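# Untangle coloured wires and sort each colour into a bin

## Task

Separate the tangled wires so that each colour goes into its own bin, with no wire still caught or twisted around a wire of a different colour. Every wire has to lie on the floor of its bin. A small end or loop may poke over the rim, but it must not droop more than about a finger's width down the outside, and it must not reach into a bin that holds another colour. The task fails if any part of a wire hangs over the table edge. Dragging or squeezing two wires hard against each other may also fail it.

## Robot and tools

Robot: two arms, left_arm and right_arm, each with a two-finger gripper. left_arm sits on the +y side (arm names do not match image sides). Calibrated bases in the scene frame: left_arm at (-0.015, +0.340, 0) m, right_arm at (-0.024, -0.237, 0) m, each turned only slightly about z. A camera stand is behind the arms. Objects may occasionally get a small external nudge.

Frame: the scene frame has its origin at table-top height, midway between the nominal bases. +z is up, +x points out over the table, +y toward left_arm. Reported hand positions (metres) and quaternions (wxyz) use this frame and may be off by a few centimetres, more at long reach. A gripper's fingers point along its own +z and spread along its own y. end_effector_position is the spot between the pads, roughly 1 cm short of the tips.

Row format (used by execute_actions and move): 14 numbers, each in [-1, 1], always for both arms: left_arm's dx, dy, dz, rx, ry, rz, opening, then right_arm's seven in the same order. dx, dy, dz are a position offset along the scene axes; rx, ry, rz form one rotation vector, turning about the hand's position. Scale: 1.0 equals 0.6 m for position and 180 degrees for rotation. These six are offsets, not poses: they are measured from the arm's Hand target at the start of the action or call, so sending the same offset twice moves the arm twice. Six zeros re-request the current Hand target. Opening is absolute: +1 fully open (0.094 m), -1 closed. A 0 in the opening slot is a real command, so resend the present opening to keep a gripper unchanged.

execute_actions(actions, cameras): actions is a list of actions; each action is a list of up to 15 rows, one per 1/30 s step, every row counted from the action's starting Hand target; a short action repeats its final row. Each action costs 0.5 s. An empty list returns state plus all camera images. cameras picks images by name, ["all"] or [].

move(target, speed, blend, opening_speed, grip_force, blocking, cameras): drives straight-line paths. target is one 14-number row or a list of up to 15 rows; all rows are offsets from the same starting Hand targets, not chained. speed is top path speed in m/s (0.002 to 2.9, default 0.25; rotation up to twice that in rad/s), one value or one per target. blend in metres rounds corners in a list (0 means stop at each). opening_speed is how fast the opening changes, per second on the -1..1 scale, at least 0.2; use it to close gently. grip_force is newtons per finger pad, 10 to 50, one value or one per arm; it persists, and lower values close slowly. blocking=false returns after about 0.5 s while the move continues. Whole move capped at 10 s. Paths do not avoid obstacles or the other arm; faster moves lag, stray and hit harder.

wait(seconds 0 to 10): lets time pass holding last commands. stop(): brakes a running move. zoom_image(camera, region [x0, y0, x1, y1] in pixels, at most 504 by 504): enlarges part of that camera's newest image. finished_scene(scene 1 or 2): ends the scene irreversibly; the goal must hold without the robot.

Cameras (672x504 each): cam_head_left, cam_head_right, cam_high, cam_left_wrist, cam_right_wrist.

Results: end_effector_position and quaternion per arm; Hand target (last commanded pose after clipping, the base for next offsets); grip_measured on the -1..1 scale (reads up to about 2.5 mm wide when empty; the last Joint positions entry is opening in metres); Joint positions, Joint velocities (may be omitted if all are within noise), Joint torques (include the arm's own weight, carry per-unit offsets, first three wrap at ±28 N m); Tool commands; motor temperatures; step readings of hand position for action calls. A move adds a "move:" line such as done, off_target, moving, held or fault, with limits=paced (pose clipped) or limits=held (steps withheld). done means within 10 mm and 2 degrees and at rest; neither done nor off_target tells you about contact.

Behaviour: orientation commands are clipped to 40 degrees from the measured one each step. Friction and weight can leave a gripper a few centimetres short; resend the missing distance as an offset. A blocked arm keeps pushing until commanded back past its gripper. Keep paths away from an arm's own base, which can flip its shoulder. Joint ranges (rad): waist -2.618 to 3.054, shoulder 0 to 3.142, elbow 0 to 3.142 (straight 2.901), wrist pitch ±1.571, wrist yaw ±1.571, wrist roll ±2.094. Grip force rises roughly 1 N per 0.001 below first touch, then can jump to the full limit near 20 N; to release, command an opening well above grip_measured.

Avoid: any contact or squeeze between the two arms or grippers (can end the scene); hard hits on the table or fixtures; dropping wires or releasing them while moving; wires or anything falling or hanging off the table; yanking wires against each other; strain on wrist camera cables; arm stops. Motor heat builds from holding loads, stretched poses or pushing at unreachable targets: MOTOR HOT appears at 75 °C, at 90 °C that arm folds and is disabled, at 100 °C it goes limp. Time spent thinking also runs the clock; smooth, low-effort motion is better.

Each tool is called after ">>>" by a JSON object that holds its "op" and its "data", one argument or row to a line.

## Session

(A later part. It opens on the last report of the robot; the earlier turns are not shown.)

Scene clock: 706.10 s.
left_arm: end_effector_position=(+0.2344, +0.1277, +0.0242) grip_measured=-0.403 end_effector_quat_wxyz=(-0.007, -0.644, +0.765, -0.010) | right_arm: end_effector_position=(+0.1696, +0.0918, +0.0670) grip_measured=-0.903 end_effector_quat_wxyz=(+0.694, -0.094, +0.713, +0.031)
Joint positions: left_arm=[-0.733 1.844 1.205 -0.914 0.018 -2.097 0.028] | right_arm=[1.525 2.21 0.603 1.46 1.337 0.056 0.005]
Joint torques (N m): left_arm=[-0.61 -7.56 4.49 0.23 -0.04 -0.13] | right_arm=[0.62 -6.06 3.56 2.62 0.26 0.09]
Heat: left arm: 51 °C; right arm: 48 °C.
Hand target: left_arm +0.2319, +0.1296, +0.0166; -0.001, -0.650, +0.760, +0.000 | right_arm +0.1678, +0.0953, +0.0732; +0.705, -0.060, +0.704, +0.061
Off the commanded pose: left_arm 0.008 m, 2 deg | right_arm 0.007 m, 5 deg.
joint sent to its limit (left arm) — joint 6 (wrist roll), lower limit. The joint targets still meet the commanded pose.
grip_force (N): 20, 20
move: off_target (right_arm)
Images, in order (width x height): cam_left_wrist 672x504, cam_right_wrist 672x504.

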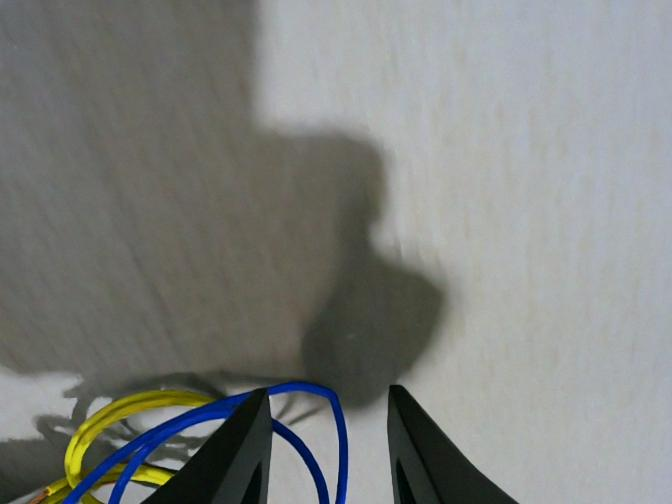

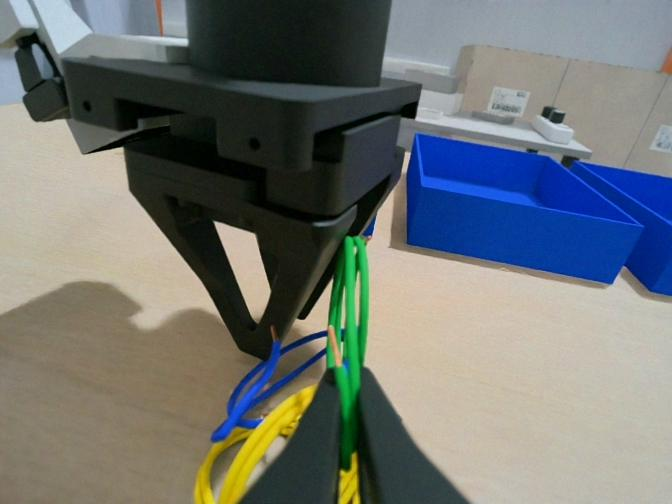

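>>> {"op": "move", "data": {
  "target": [0,0,0,0,0,0,-0.97,0,0,0,0,0,0,-0.93],
  "grip_force": [30,20],
  "opening_speed": 0.4,
  "cameras": ["cam_left_wrist"]
}}

>>> {"op": "move", "data": {
  "target": [0.03,0.04,0.06,0,0,0,-0.97,0,0,0,0,0,0,-0.93],
  "speed": 0.03,
  "cameras": ["cam_right_wrist","cam_left_wrist"]
}}

>>> {"op": "zoom_image", "data": {
  "camera": "cam_left_wrist",
  "region": [100, 200, 420, 500]
}}

>>> {"op": "zoom_image", "data": {
  "camera": "cam_right_wrist",
  "region": [180, 120, 480, 420]
}}

Scene clock: 722.23 s.
left_arm: end_effector_position=(+0.2345, +0.1276, +0.0242) grip_measured=-0.967 end_effector_quat_wxyz=(-0.007, -0.644, +0.765, -0.010) | right_arm: end_effector_position=(+0.1696, +0.0918, +0.0670) grip_measured=-0.903 end_effector_quat_wxyz=(+0.694, -0.094, +0.713, +0.031)
Joint positions: left_arm=[-0.733 1.844 1.205 -0.913 0.018 -2.097 0.002] | right_arm=[1.525 2.21 0.603 1.46 1.337 0.056 0.005]
Joint torques (N m): left_arm=[-0.7 -7.35 4.57 0.29 -0.1 -0.11] | right_arm=[0.64 -6.06 3.56 2.61 0.26 0.09]
Heat: left arm: 49 °C; right arm: 48 °C.
Hand target: left_arm +0.2319, +0.1295, +0.0166; -0.001, -0.650, +0.760, +0.000 | right_arm +0.1678, +0.0953, +0.0732; +0.705, -0.060, +0.704, +0.061
Off the commanded pose: left_arm 0.008 m, 2 deg | right_arm 0.007 m, 5 deg.
joint sent to its limit (left arm) — joint 6 (wrist roll), lower limit. The joint targets still meet the commanded pose.
grip_force (N): 30, 20
move: off_target (right_arm)
Images, in order (width x height): cam_left_wrist 672x504.

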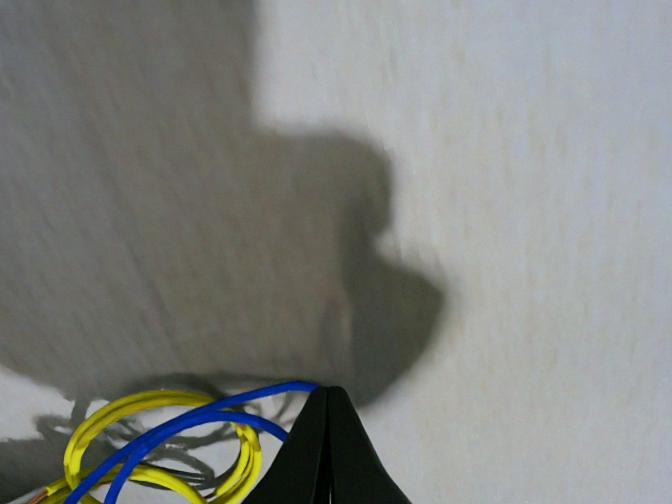

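Scene clock: 724.30 s.
left_arm: end_effector_position=(+0.2468, +0.1496, +0.0419) grip_measured=-0.967 end_effector_quat_wxyz=(-0.010, -0.650, +0.760, +0.003) | right_arm: end_effector_position=(+0.1696, +0.0918, +0.0670) grip_measured=-0.903 end_effector_quat_wxyz=(+0.694, -0.094, +0.713, +0.031)
Joint positions: left_arm=[-0.656 1.831 1.263 -1.013 0.017 -2.036 0.002] | right_arm=[1.525 2.21 0.603 1.46 1.337 0.056 0.005]
Joint torques (N m): left_arm=[0.64 -10.25 6.46 -0.1 -0.06 0.07] | right_arm=[0.62 -6.06 3.56 2.62 0.27 0.09]
Heat: left arm: 49 °C; right arm: 49 °C.
Hand target: left_arm +0.2499, +0.1535, +0.0526; -0.001, -0.650, +0.760, +0.000 | right_arm +0.1678, +0.0953, +0.0732; +0.705, -0.060, +0.704, +0.061
Off the commanded pose: left_arm 0.012 m, 1 deg | right_arm 0.007 m, 5 deg.
grip_force (N): 30, 20
move: off_target (left_arm, right_arm)
Images, in order (width x height): cam_left_wrist 672x504, cam_right_wrist 672x504.

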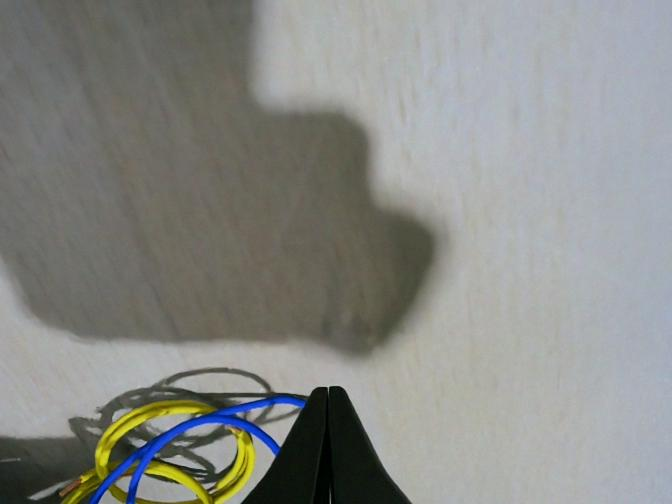

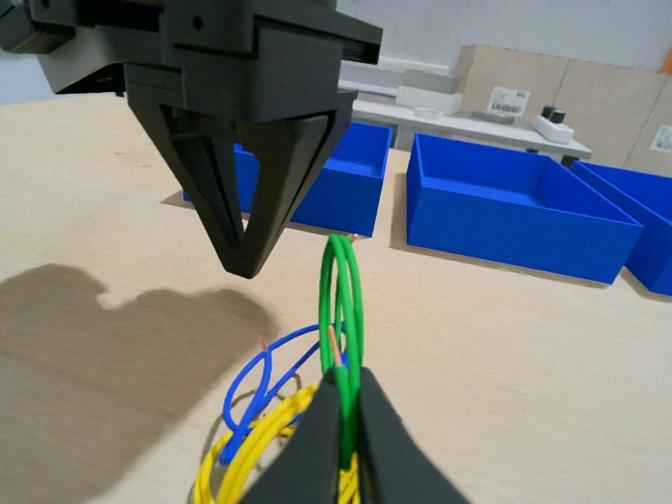

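Scaled by 1.575 from the camera's 672x504 image, which has a finer 960x720 frame.

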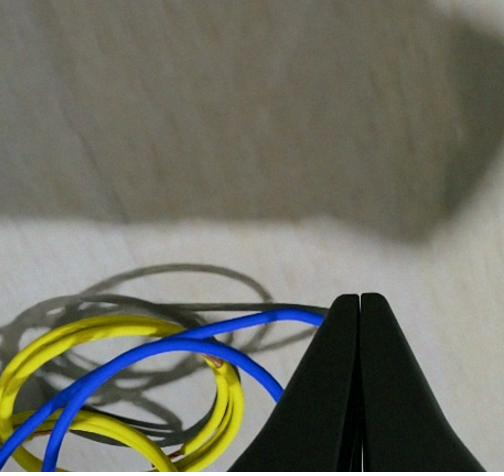

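Scaled by 1.680 from the camera's 672x504 image, which has a finer 960x720 frame.

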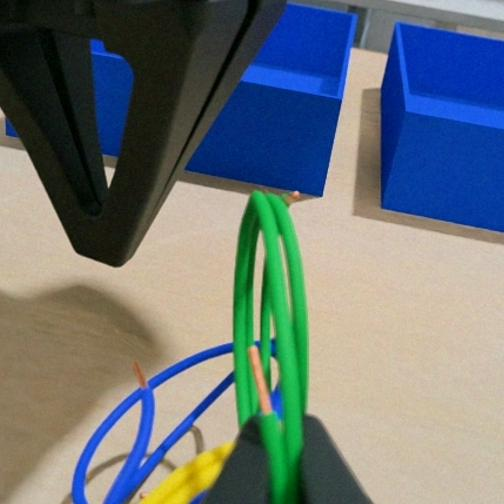

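>>> {"op": "move", "data": {
  "target": [
    [-0.03,-0.034,-0.025,0,0,0,-0.45,0,0,0,0,0,0,-0.93],
    [-0.03,-0.036,-0.087,0,0,0,-0.45,0,0,0,0,0,0,-0.93]
  ],
  "speed": 0.05,
  "cameras": ["cam_right_wrist","cam_left_wrist"]
}}

>>> {"op": "zoom_image", "data": {
  "camera": "cam_right_wrist",
  "region": [180, 220, 420, 420]
}}

Scene clock: 746.63 s.
left_arm: end_effector_position=(+0.2346, +0.1298, +0.0079) grip_measured=-0.453 end_effector_quat_wxyz=(-0.007, -0.645, +0.764, -0.010) | right_arm: end_effector_position=(+0.1696, +0.0918, +0.0670) grip_measured=-0.903 end_effector_quat_wxyz=(+0.694, -0.094, +0.713, +0.031)
Joint positions: left_arm=[-0.728 1.866 1.163 -0.851 0.016 -2.097 0.026] | right_arm=[1.525 2.21 0.603 1.46 1.337 0.056 0.005]
Joint torques (N m): left_arm=[-0.66 -7.47 4.23 0.34 -0.05 -0.19] | right_arm=[0.64 -6.05 3.56 2.62 0.26 0.09]
Heat: left arm: 53 °C; right arm: 49 °C.
Hand target: left_arm +0.2319, +0.1320, +0.0005; -0.001, -0.650, +0.760, +0.000 | right_arm +0.1678, +0.0953, +0.0732; +0.705, -0.060, +0.704, +0.061
Off the commanded pose: left_arm 0.008 m, 1 deg | right_arm 0.007 m, 5 deg.
joint sent to its limit (left arm) — joint 6 (wrist roll), lower limit. The joint targets still meet the commanded pose.
grip_force (N): 30, 20
move: off_target (right_arm)
Images, in order (width x height): cam_left_wrist 672x504, cam_right_wrist 672x504.

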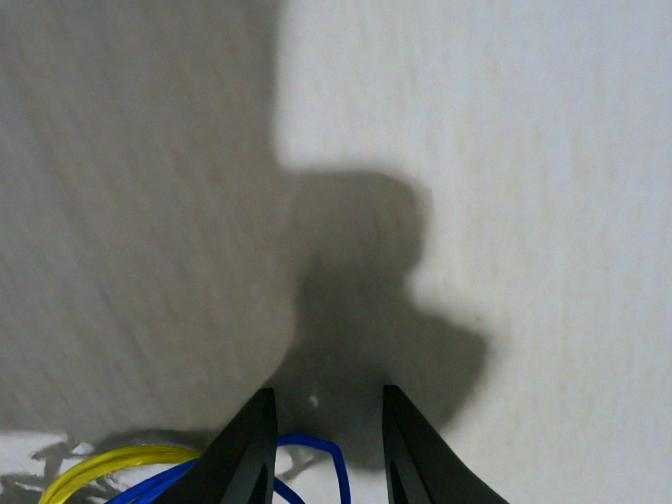

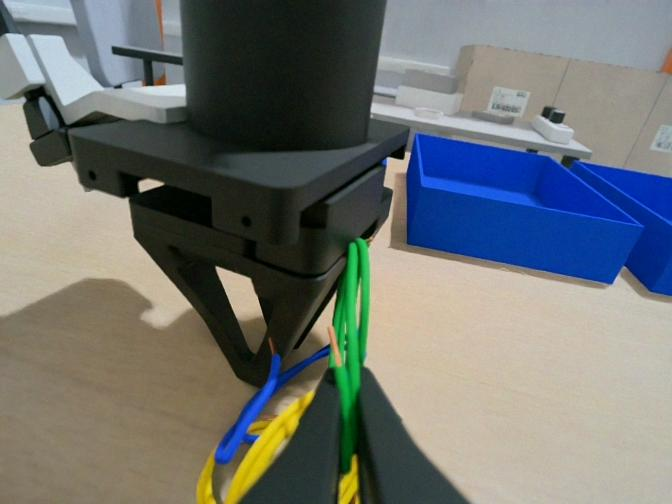

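Scaled by 2.100 from the camera's 672x504 image, which has a finer 960x720 frame.

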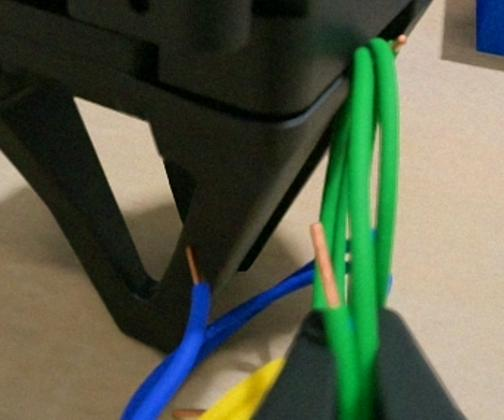

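>>> {"op": "move", "data": {
  "target": [0,0,0.005,0,0,0,-0.97,0,0,0,0,0,0,-0.93],
  "opening_speed": 0.4,
  "cameras": ["cam_left_wrist"]
}}

>>> {"op": "move", "data": {
  "target": [0.02,0.03,0.04,0,0,0,-0.97,0,0,0,0,0,0,-0.93],
  "speed": 0.03,
  "cameras": ["cam_right_wrist","cam_left_wrist"]
}}

>>> {"op": "zoom_image", "data": {
  "camera": "cam_left_wrist",
  "region": [100, 200, 420, 500]
}}

>>> {"op": "zoom_image", "data": {
  "camera": "cam_right_wrist",
  "region": [180, 120, 480, 420]
}}

Scene clock: 759.43 s.
left_arm: end_effector_position=(+0.2347, +0.1298, +0.0079) grip_measured=-0.967 end_effector_quat_wxyz=(-0.007, -0.645, +0.764, -0.010) | right_arm: end_effector_position=(+0.1696, +0.0918, +0.0670) grip_measured=-0.903 end_effector_quat_wxyz=(+0.694, -0.094, +0.713, +0.031)
Joint positions: left_arm=[-0.728 1.866 1.163 -0.85 0.016 -2.097 0.002] | right_arm=[1.525 2.21 0.603 1.46 1.337 0.056 0.005]
Joint torques (N m): left_arm=[-0.66 -7.72 4.36 0.23 -0.09 -0.18] | right_arm=[0.64 -6.06 3.58 2.62 0.27 0.09]
Heat: left arm: 50 °C; right arm: 49 °C.
Hand target: left_arm +0.2319, +0.1320, +0.0035; -0.001, -0.650, +0.760, +0.000 | right_arm +0.1678, +0.0953, +0.0732; +0.705, -0.060, +0.704, +0.061
Off the commanded pose: left_arm 0.006 m, 1 deg | right_arm 0.007 m, 5 deg.
joint sent to its limit (left arm) — joint 6 (wrist roll), lower limit. The joint targets still meet the commanded pose.
grip_force (N): 30, 20
move: off_target (right_arm)
Images, in order (width x height): cam_left_wrist 672x504.

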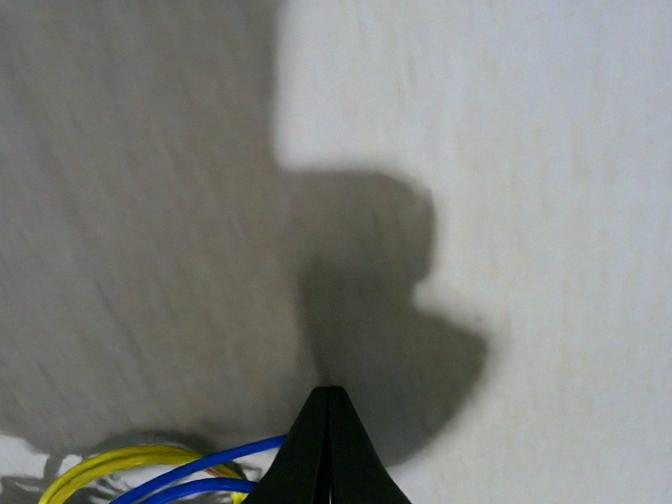

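Scene clock: 761.03 s.
left_arm: end_effector_position=(+0.2404, +0.1466, +0.0173) grip_measured=-0.967 end_effector_quat_wxyz=(-0.009, -0.650, +0.760, +0.002) | right_arm: end_effector_position=(+0.1696, +0.0918, +0.0670) grip_measured=-0.904 end_effector_quat_wxyz=(+0.694, -0.094, +0.713, +0.031)
Joint positions: left_arm=[-0.676 1.852 1.185 -0.913 0.016 -2.056 0.002] | right_arm=[1.525 2.21 0.603 1.46 1.337 0.056 0.005]
Joint torques (N m): left_arm=[0.58 -10.37 6.37 -0.11 -0.05 -0.04] | right_arm=[0.62 -6.05 3.55 2.62 0.27 0.09]
Heat: left arm: 50 °C; right arm: 49 °C.
Hand target: left_arm +0.2440, +0.1499, +0.0275; -0.001, -0.650, +0.760, +0.000 | right_arm +0.1678, +0.0953, +0.0732; +0.705, -0.060, +0.704, +0.061
Off the commanded pose: left_arm 0.011 m, 1 deg | right_arm 0.007 m, 5 deg.
grip_force (N): 30, 20
move: off_target (left_arm, right_arm)
Images, in order (width x height): cam_left_wrist 672x504, cam_right_wrist 672x504.

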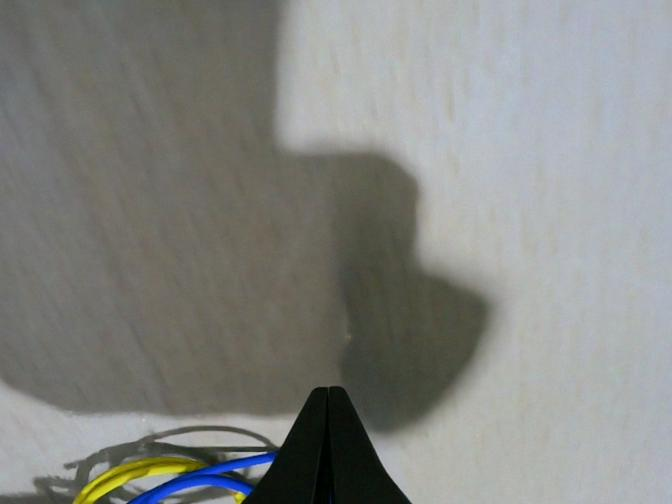

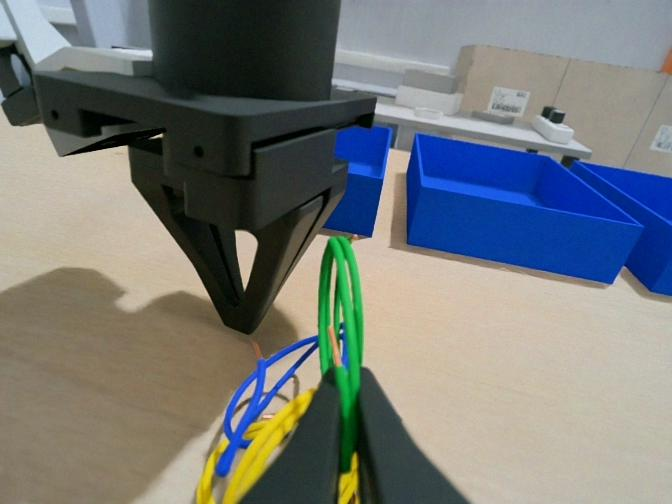

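Scaled by 1.575 from the camera's 672x504 image, which has a finer 960x720 frame.

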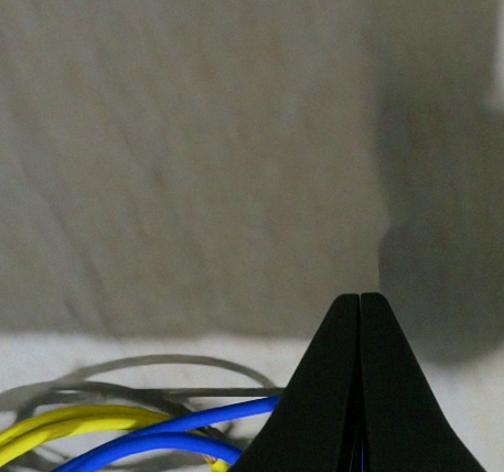

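Scaled by 1.680 from the camera's 672x504 image, which has a finer 960x720 frame.

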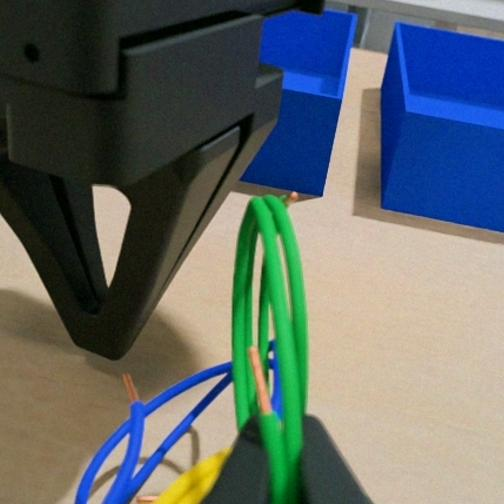

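>>> {"op": "move", "data": {
  "target": [-0.015,0,0.035,-0.136,0.03,0,-0.4,0,0,0,0,0,0,-0.93],
  "speed": 0.08,
  "cameras": ["cam_right_wrist","cam_left_wrist"]
}}

>>> {"op": "zoom_image", "data": {
  "camera": "cam_left_wrist",
  "region": [160, 200, 480, 500]
}}

>>> {"op": "zoom_image", "data": {
  "camera": "cam_right_wrist",
  "region": [180, 120, 480, 420]
}}

Scene clock: 794.60 s.
left_arm: end_effector_position=(+0.2349, +0.1492, +0.0452) grip_measured=-0.403 end_effector_quat_wxyz=(-0.175, -0.636, +0.741, -0.121) | right_arm: end_effector_position=(+0.1696, +0.0918, +0.0670) grip_measured=-0.904 end_effector_quat_wxyz=(+0.694, -0.094, +0.713, +0.031)
Joint positions: left_arm=[-0.452 1.715 1.065 -0.848 0.422 -1.852 0.028] | right_arm=[1.525 2.21 0.603 1.46 1.337 0.056 0.005]
Joint torques (N m): left_arm=[0.42 -9.05 4.33 0.39 0.3 0.05] | right_arm=[0.64 -6.06 3.55 2.61 0.26 0.09]
Heat: left arm: 53 °C; right arm: 50 °C.
Hand target: left_arm +0.2349, +0.1500, +0.0484; -0.174, -0.634, +0.742, -0.130 | right_arm +0.1678, +0.0953, +0.0732; +0.705, -0.060, +0.704, +0.061
Off the commanded pose: left_arm 0.003 m, 1 deg | right_arm 0.007 m, 5 deg.
grip_force (N): 30, 20
move: off_target (right_arm)
Images, in order (width x height): cam_left_wrist 672x504, cam_right_wrist 672x504.

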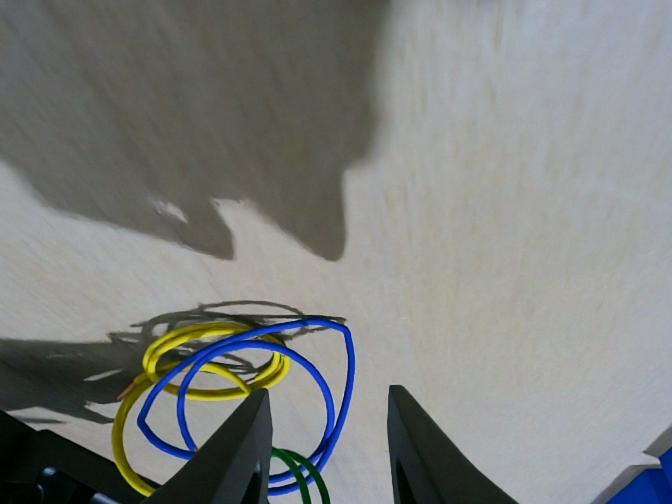

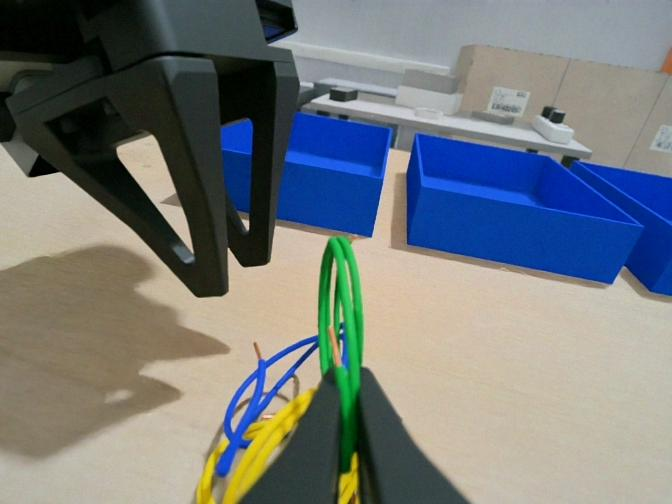

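Scaled by 1.575 from the camera's 672x504 image, which has a finer 960x720 frame.

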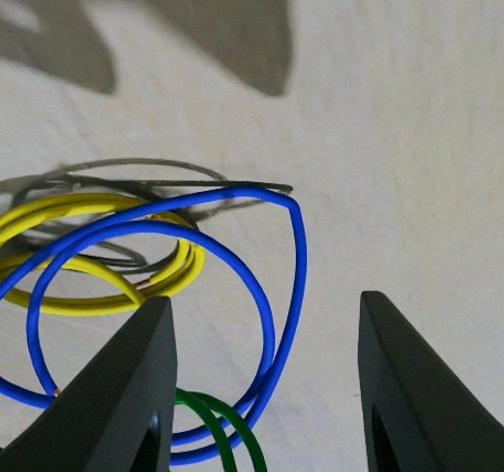

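Scaled by 1.680 from the camera's 672x504 image, which has a finer 960x720 frame.

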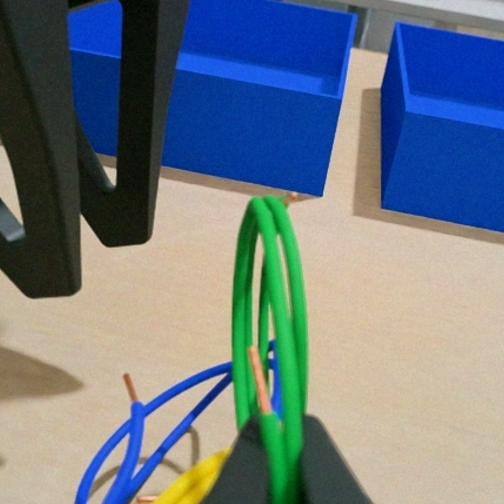

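>>> {"op": "move", "data": {
  "target": [
    [-0.0065,-0.035,-0.02,0,0,0,-0.4,0,0,0,0,0,0,-0.93],
    [-0.0065,-0.07,-0.06,0,0,0,-0.4,0,0,0,0,0,0,-0.93]
  ],
  "speed": 0.05,
  "cameras": ["cam_right_wrist","cam_left_wrist"]
}}

>>> {"op": "zoom_image", "data": {
  "camera": "cam_left_wrist",
  "region": [160, 200, 480, 500]
}}

>>> {"op": "zoom_image", "data": {
  "camera": "cam_right_wrist",
  "region": [180, 120, 480, 420]
}}

Scene clock: 827.60 s.
left_arm: end_effector_position=(+0.2348, +0.1069, +0.0201) grip_measured=-0.403 end_effector_quat_wxyz=(-0.173, -0.629, +0.744, -0.141) | right_arm: end_effector_position=(+0.1696, +0.0918, +0.0670) grip_measured=-0.904 end_effector_quat_wxyz=(+0.694, -0.094, +0.713, +0.031)
Joint positions: left_arm=[-0.571 1.787 1.029 -0.649 0.421 -1.975 0.028] | right_arm=[1.525 2.21 0.603 1.46 1.337 0.056 0.005]
Joint torques (N m): left_arm=[-0.7 -6.93 4.4 0.59 0.13 -0.15] | right_arm=[0.64 -6.06 3.55 2.62 0.27 0.09]
Motor temperatures (°C): left_arm=[33 49 48 32 32 33 35] | right_arm=[31 39 40 51 34 32 34]
Heat: left arm: 49 °C; right arm: 51 °C.
Hand target: left_arm +0.2309, +0.1080, +0.0124; -0.174, -0.634, +0.742, -0.130 | right_arm +0.1678, +0.0953, +0.0732; +0.705, -0.060, +0.704, +0.061
Off the commanded pose: left_arm 0.009 m, 1 deg | right_arm 0.007 m, 5 deg.
grip_force (N): 30, 20
move: off_target (right_arm)
Images, in order (width x height): cam_left_wrist 672x504, cam_right_wrist 672x504.

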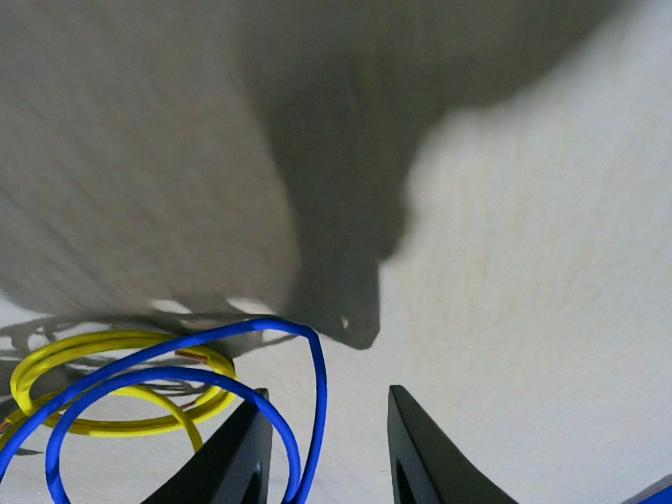

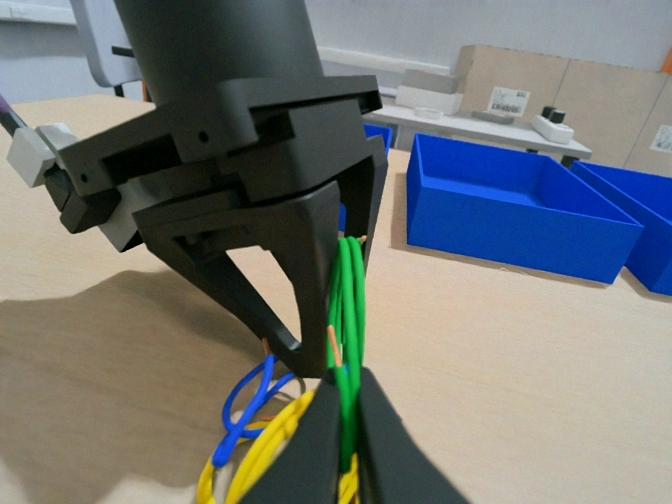

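Scaled by 1.575 from the camera's 672x504 image, which has a finer 960x720 frame.

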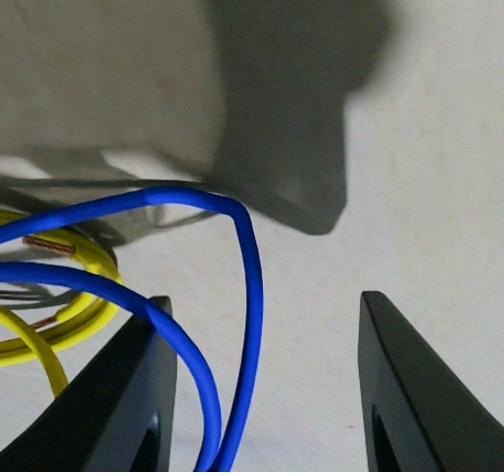

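Scaled by 1.680 from the camera's 672x504 image, which has a finer 960x720 frame.

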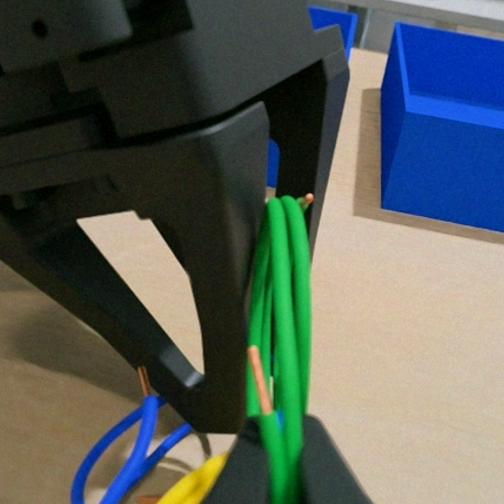

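>>> {"op": "move", "data": {
  "target": [
    [-0.012,-0.002,-0.015,0,0,0,-0.4,0,0,0,0,0,0,-0.93],
    [-0.012,-0.002,-0.015,0,0,0,-0.98,0,0,0,0,0,0,-0.93]
  ],
  "speed": 0.05,
  "opening_speed": 0.4,
  "cameras": ["cam_right_wrist","cam_left_wrist"]
}}

>>> {"op": "zoom_image", "data": {
  "camera": "cam_left_wrist",
  "region": [160, 200, 480, 500]
}}

Scene clock: 839.83 s.
left_arm: end_effector_position=(+0.2281, +0.1055, +0.0108) grip_measured=-0.939 end_effector_quat_wxyz=(-0.173, -0.630, +0.744, -0.141) | right_arm: end_effector_position=(+0.1696, +0.0918, +0.0670) grip_measured=-0.904 end_effector_quat_wxyz=(+0.694, -0.094, +0.713, +0.031)
Joint positions: left_arm=[-0.586 1.787 0.986 -0.599 0.419 -1.993 0.003] | right_arm=[1.525 2.21 0.603 1.46 1.337 0.056 0.005]
Joint torques (N m): left_arm=[-0.55 -6.87 4.23 0.55 0.2 -0.11] | right_arm=[0.64 -6.05 3.56 2.62 0.26 0.09]
Heat: left arm: 49 °C; right arm: 51 °C.
Hand target: left_arm +0.2238, +0.1068, +0.0034; -0.174, -0.634, +0.742, -0.130 | right_arm +0.1678, +0.0953, +0.0732; +0.705, -0.060, +0.704, +0.061
Off the commanded pose: left_arm 0.009 m, 1 deg | right_arm 0.007 m, 5 deg.
grip_force (N): 30, 20
move: off_target (right_arm)
Images, in order (width x height): cam_left_wrist 672x504, cam_right_wrist 672x504.

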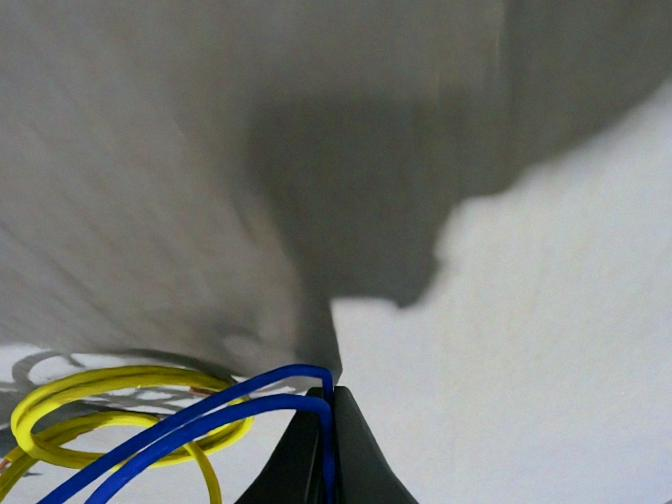

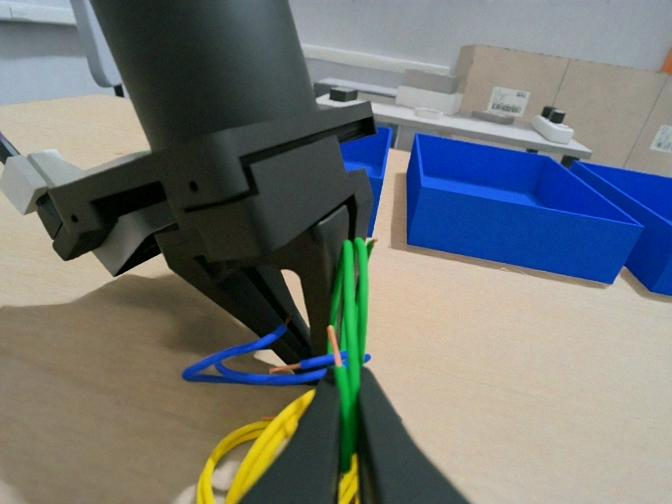

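Scaled by 1.575 from the camera's 672x504 image, which has a finer 960x720 frame.

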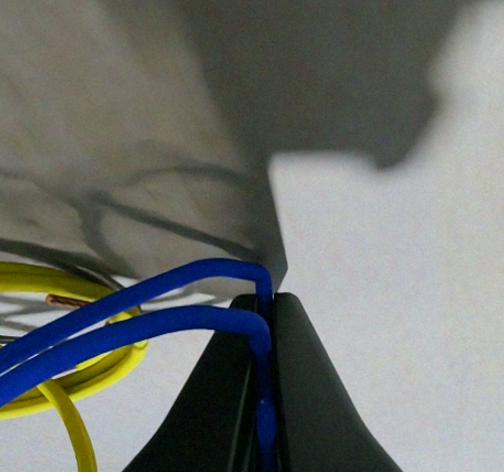

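>>> {"op": "move", "data": {
  "target": [0.03,0.05,0.03,0,0,0,-0.98,0,0,0,0,0,0,-0.93],
  "speed": 0.03,
  "cameras": ["cam_right_wrist","cam_left_wrist"]
}}

>>> {"op": "zoom_image", "data": {
  "camera": "cam_right_wrist",
  "region": [180, 170, 480, 450]
}}

Scene clock: 850.53 s.
left_arm: end_effector_position=(+0.2380, +0.1344, +0.0157) grip_measured=-0.940 end_effector_quat_wxyz=(-0.177, -0.633, +0.742, -0.130) | right_arm: end_effector_position=(+0.1696, +0.0918, +0.0670) grip_measured=-0.904 end_effector_quat_wxyz=(+0.694, -0.094, +0.713, +0.031)
Joint positions: left_arm=[-0.486 1.787 1.014 -0.696 0.432 -1.887 0.003] | right_arm=[1.525 2.21 0.603 1.46 1.337 0.056 0.005]
Joint torques (N m): left_arm=[0.92 -8.59 6.46 0.16 0.2 0.11] | right_arm=[0.64 -6.06 3.55 2.62 0.26 0.09]
Heat: left arm: 49 °C; right arm: 51 °C.
Hand target: left_arm +0.2418, +0.1368, +0.0215; -0.174, -0.634, +0.742, -0.130 | right_arm +0.1678, +0.0953, +0.0732; +0.705, -0.060, +0.704, +0.061
Off the commanded pose: left_arm 0.007 m, 0 deg | right_arm 0.007 m, 5 deg.
grip_force (N): 30, 20
move: off_target (right_arm)
Images, in order (width x height): cam_left_wrist 672x504, cam_right_wrist 672x504.

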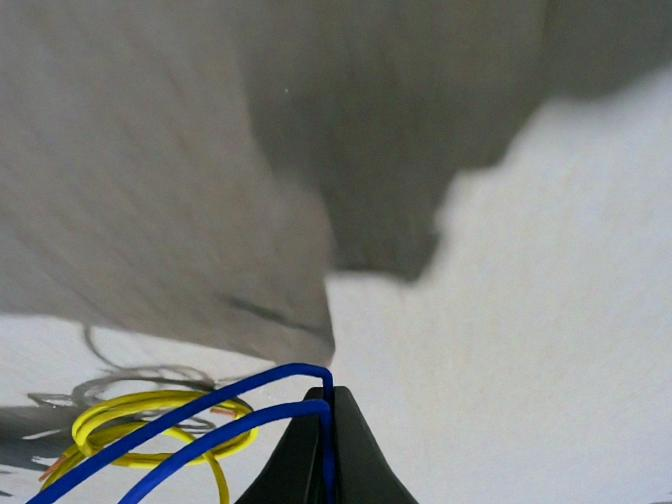

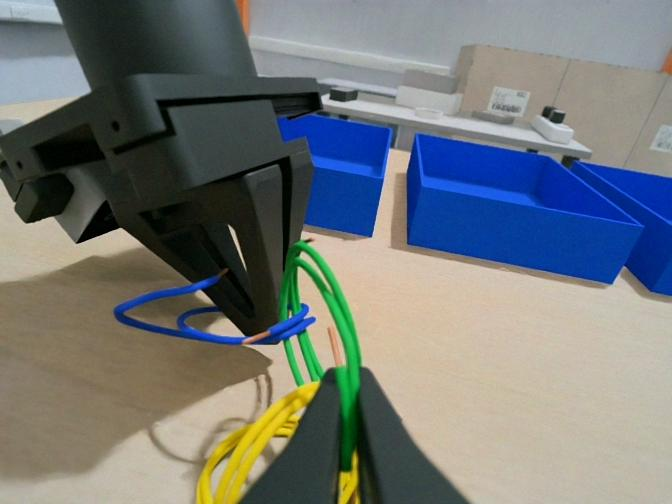

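Scaled by 1.680 from the camera's 672x504 image, which has a finer 960x720 frame.

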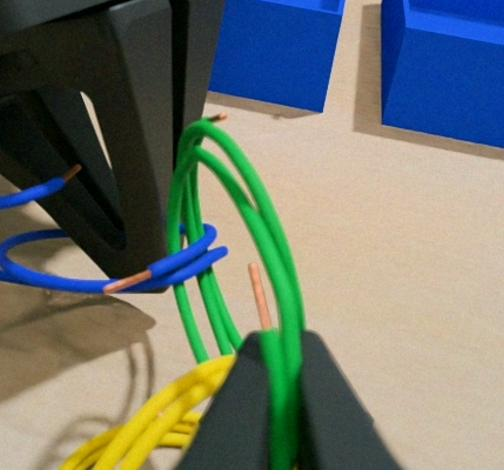

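>>> {"op": "move", "data": {
  "target": [0.01,0.045,0.02,0,0,0,-0.98,0,0,0,0,0,0,-0.93],
  "speed": 0.02,
  "cameras": ["cam_right_wrist"]
}}

>>> {"op": "zoom_image", "data": {
  "camera": "cam_right_wrist",
  "region": [80, 170, 420, 450]
}}

Scene clock: 873.50 s.
left_arm: end_effector_position=(+0.2387, +0.1583, +0.0249) grip_measured=-0.940 end_effector_quat_wxyz=(-0.190, -0.632, +0.741, -0.123) | right_arm: end_effector_position=(+0.1696, +0.0918, +0.0670) grip_measured=-0.904 end_effector_quat_wxyz=(+0.694, -0.094, +0.713, +0.031)
Joint positions: left_arm=[-0.401 1.769 1.031 -0.794 0.456 -1.788 0.003] | right_arm=[1.525 2.21 0.603 1.46 1.337 0.056 0.005]
Joint torques (N m): left_arm=[1.59 -9.35 6.65 0.09 0.1 0.05] | right_arm=[0.64 -6.05 3.56 2.63 0.26 0.09]
Heat: left arm: 50 °C; right arm: 52 °C.
Hand target: left_arm +0.2477, +0.1637, +0.0334; -0.174, -0.634, +0.742, -0.130 | right_arm +0.1678, +0.0952, +0.0732; +0.705, -0.060, +0.704, +0.061
Off the commanded pose: left_arm 0.014 m, 2 deg | right_arm 0.007 m, 5 deg.
grip_force (N): 30, 20
move: off_target (left_arm, right_arm)
Images, in order (width x height): cam_right_wrist 672x504.

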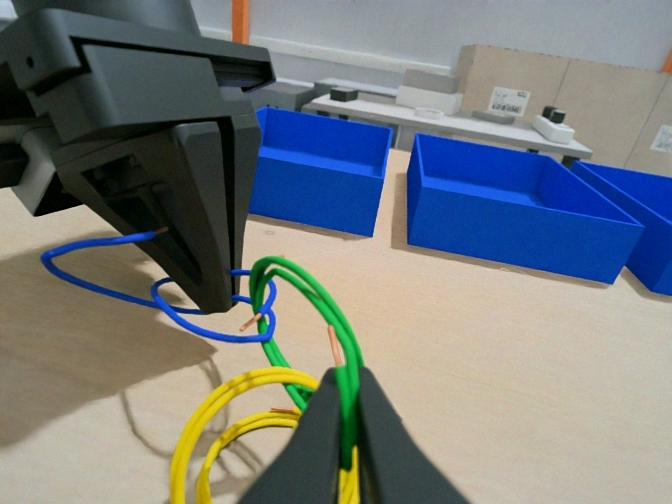

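Scaled by 1.482 from the camera's 672x504 image, which has a finer 960x720 frame.

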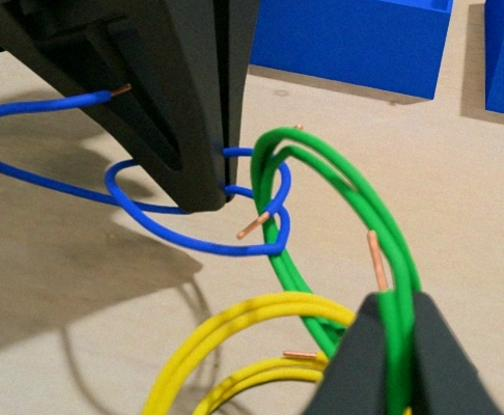

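>>> {"op": "move", "data": {
  "target": [-0.005,0.02,0.0,0,0,0,-0.98,0,0,0,0,0,0,-0.93],
  "speed": 0.02,
  "cameras": ["cam_right_wrist"]
}}

>>> {"op": "zoom_image", "data": {
  "camera": "cam_right_wrist",
  "region": [80, 170, 420, 450]
}}

Scene clock: 887.27 s.
left_arm: end_effector_position=(+0.2405, +0.1657, +0.0310) grip_measured=-0.940 end_effector_quat_wxyz=(-0.192, -0.629, +0.742, -0.132) | right_arm: end_effector_position=(+0.1695, +0.0948, +0.0681) grip_measured=-0.904 end_effector_quat_wxyz=(+0.694, -0.093, +0.713, +0.036)
Joint positions: left_arm=[-0.37 1.751 1.031 -0.816 0.469 -1.749 0.003] | right_arm=[1.525 2.21 0.61 1.46 1.33 0.057 0.005]
Joint torques (N m): left_arm=[1.69 -9.14 5.04 0.19 -0.03 0.04] | right_arm=[0.61 -6.08 3 2.62 0.33 0.08]
Heat: left arm: 52 °C; right arm: 52 °C.
Hand target: left_arm +0.2447, +0.1757, +0.0334; -0.174, -0.634, +0.742, -0.130 | right_arm +0.1678, +0.0953, +0.0731; +0.705, -0.060, +0.704, +0.061
Off the commanded pose: left_arm 0.011 m, 2 deg | right_arm 0.005 m, 5 deg.
grip_force (N): 30, 20
move: off_target (left_arm, right_arm)
Images, in order (width x height): cam_right_wrist 672x504.

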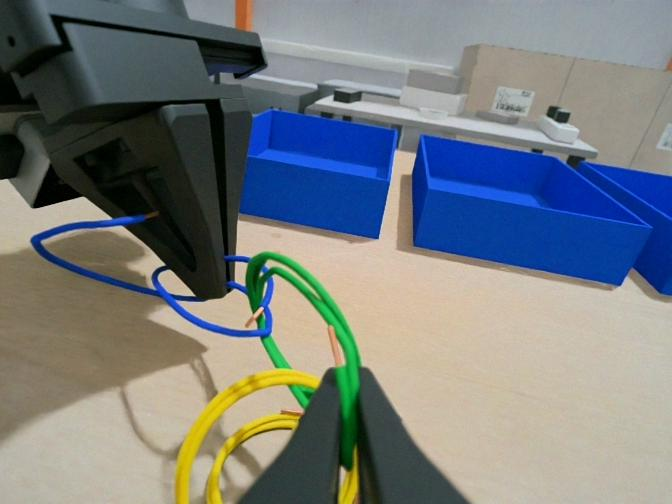

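Scaled by 1.482 from the camera's 672x504 image, which has a finer 960x720 frame.

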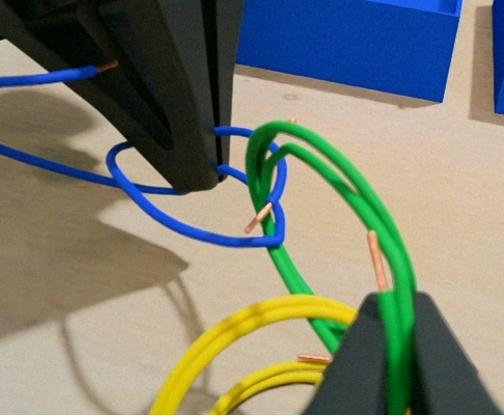

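>>> {"op": "move", "data": {
  "target": [0.03,-0.01,0.04,0,0,0,-0.98,0,0,0,0,0,0,-0.93],
  "speed": 0.03,
  "cameras": ["cam_right_wrist"]
}}

>>> {"op": "zoom_image", "data": {
  "camera": "cam_right_wrist",
  "region": [80, 170, 420, 450]
}}

Scene clock: 908.43 s.
left_arm: end_effector_position=(+0.2541, +0.1632, +0.0573) grip_measured=-0.940 end_effector_quat_wxyz=(-0.188, -0.630, +0.742, -0.134) | right_arm: end_effector_position=(+0.1695, +0.0948, +0.0681) grip_measured=-0.905 end_effector_quat_wxyz=(+0.694, -0.093, +0.713, +0.036)
Joint positions: left_arm=[-0.365 1.751 1.147 -0.926 0.465 -1.748 0.003] | right_arm=[1.525 2.21 0.61 1.46 1.33 0.057 0.004]
Joint torques (N m): left_arm=[1.39 -7.01 6.98 0.22 0.02 -0.01] | right_arm=[0.62 -6.06 3.02 2.62 0.33 0.07]
Heat: left arm: 50 °C; right arm: 52 °C.
Hand target: left_arm +0.2629, +0.1698, +0.0574; -0.174, -0.634, +0.742, -0.130 | right_arm +0.1678, +0.0953, +0.0731; +0.705, -0.060, +0.704, +0.060
Off the commanded pose: left_arm 0.011 m, 2 deg | right_arm 0.005 m, 5 deg.
grip_force (N): 30, 20
move: off_target (left_arm, right_arm)
Images, in order (width x height): cam_right_wrist 672x504.

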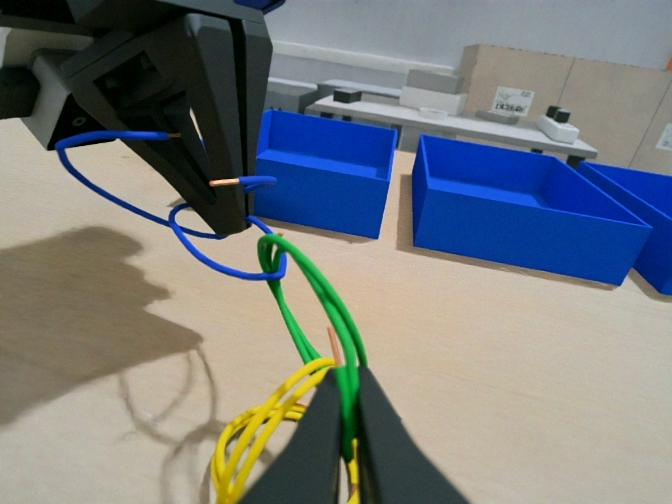

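Scaled by 1.482 from the camera's 672x504 image, which has a finer 960x720 frame.

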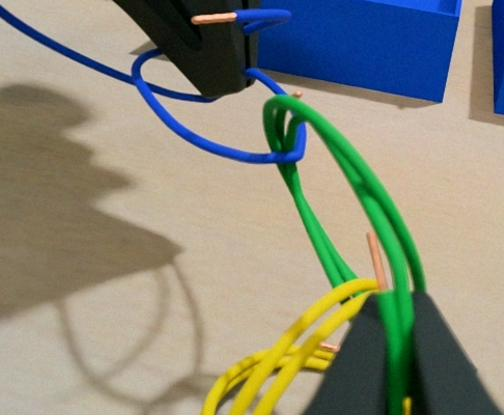

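>>> {"op": "move", "data": {
  "target": [
    [-0.02,-0.05,0.06,0,0,0,-0.98,0,0,0,0,0,0,-0.93],
    [-0.02,-0.05,0.06,0,0,0,-0.98,0,0,0,0,0,0,-0.5],
    [-0.02,-0.05,0.06,0,0,0,-0.98,-0.14,0,0,0,0,0,-0.5]
  ],
  "speed": 0.06,
  "opening_speed": 0.3,
  "cameras": ["cam_right_wrist","cam_left_wrist"]
}}

>>> {"op": "zoom_image", "data": {
  "camera": "cam_right_wrist",
  "region": [80, 170, 420, 450]
}}

Scene clock: 946.07 s.
left_arm: end_effector_position=(+0.2516, +0.1402, +0.0837) grip_measured=-0.940 end_effector_quat_wxyz=(-0.177, -0.632, +0.743, -0.129) | right_arm: end_effector_position=(+0.0845, +0.0986, +0.0749) grip_measured=-0.502 end_effector_quat_wxyz=(+0.703, -0.081, +0.703, +0.078)
Joint positions: left_arm=[-0.451 1.727 1.236 -0.995 0.434 -1.844 0.003] | right_arm=[1.803 2.21 0.624 1.449 1.568 0.133 0.023]
Joint torques (N m): left_arm=[-0.38 -9.47 7.02 0.08 0.25 -0.13] | right_arm=[0.29 -6.9 2.15 1.46 0.3 0.1]
Heat: left arm: 51 °C; right arm: 53 °C.
Hand target: left_arm +0.2508, +0.1398, +0.0935; -0.174, -0.634, +0.742, -0.130 | right_arm +0.0838, +0.0952, +0.0731; +0.705, -0.060, +0.704, +0.061
Off the commanded pose: left_arm 0.010 m, 1 deg | right_arm 0.004 m, 3 deg.
joint sent to its limit (right arm) — joint 5 (wrist yaw), upper limit. The joint targets still meet the commanded pose.
grip_force (N): 30, 20
move: off_target (right_arm); target 2's new opening was sent with right_arm's hand 0.005 m and 4 deg from that target
Images, in order (width x height): cam_left_wrist 672x504, cam_right_wrist 672x504.

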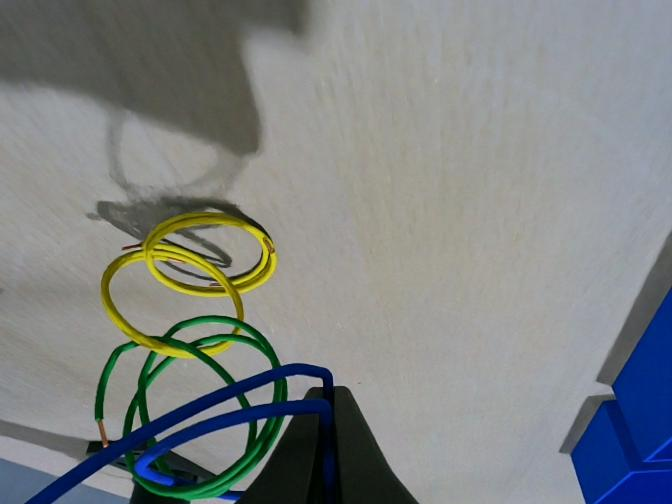

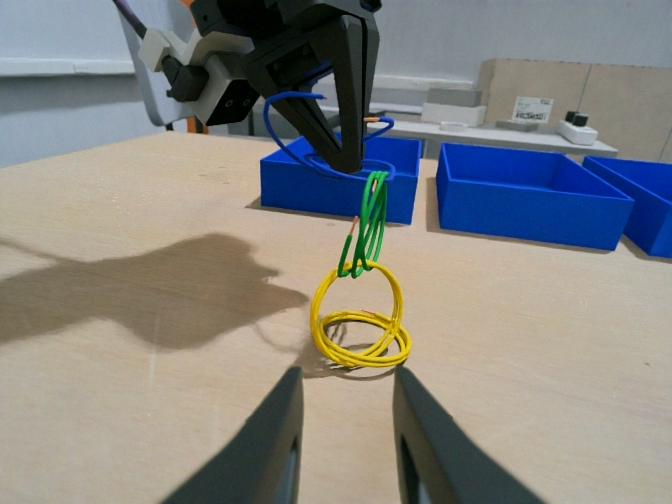

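Scaled by 1.482 from the camera's 672x504 image, which has a finer 960x720 frame.

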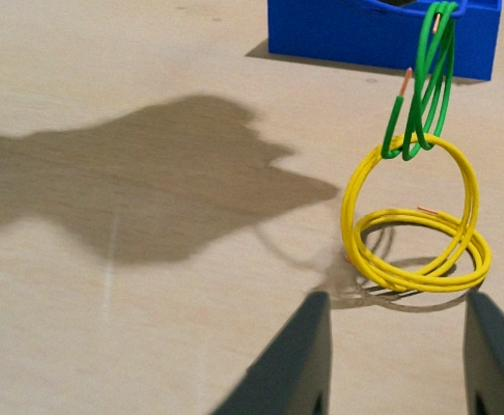

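>>> {"op": "zoom_image", "data": {
  "camera": "cam_right_wrist",
  "region": [230, 60, 430, 230]
}}

Scaled by 2.520 from the camera's 672x504 image, which has a finer 960x720 frame.

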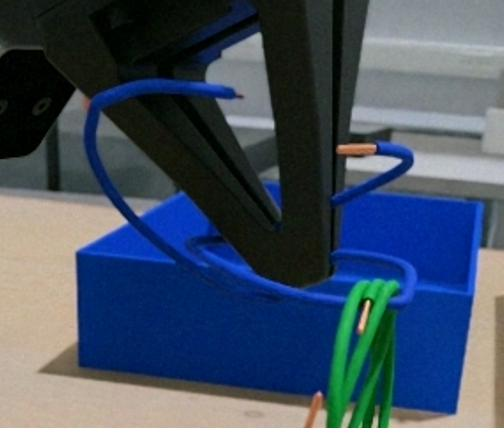

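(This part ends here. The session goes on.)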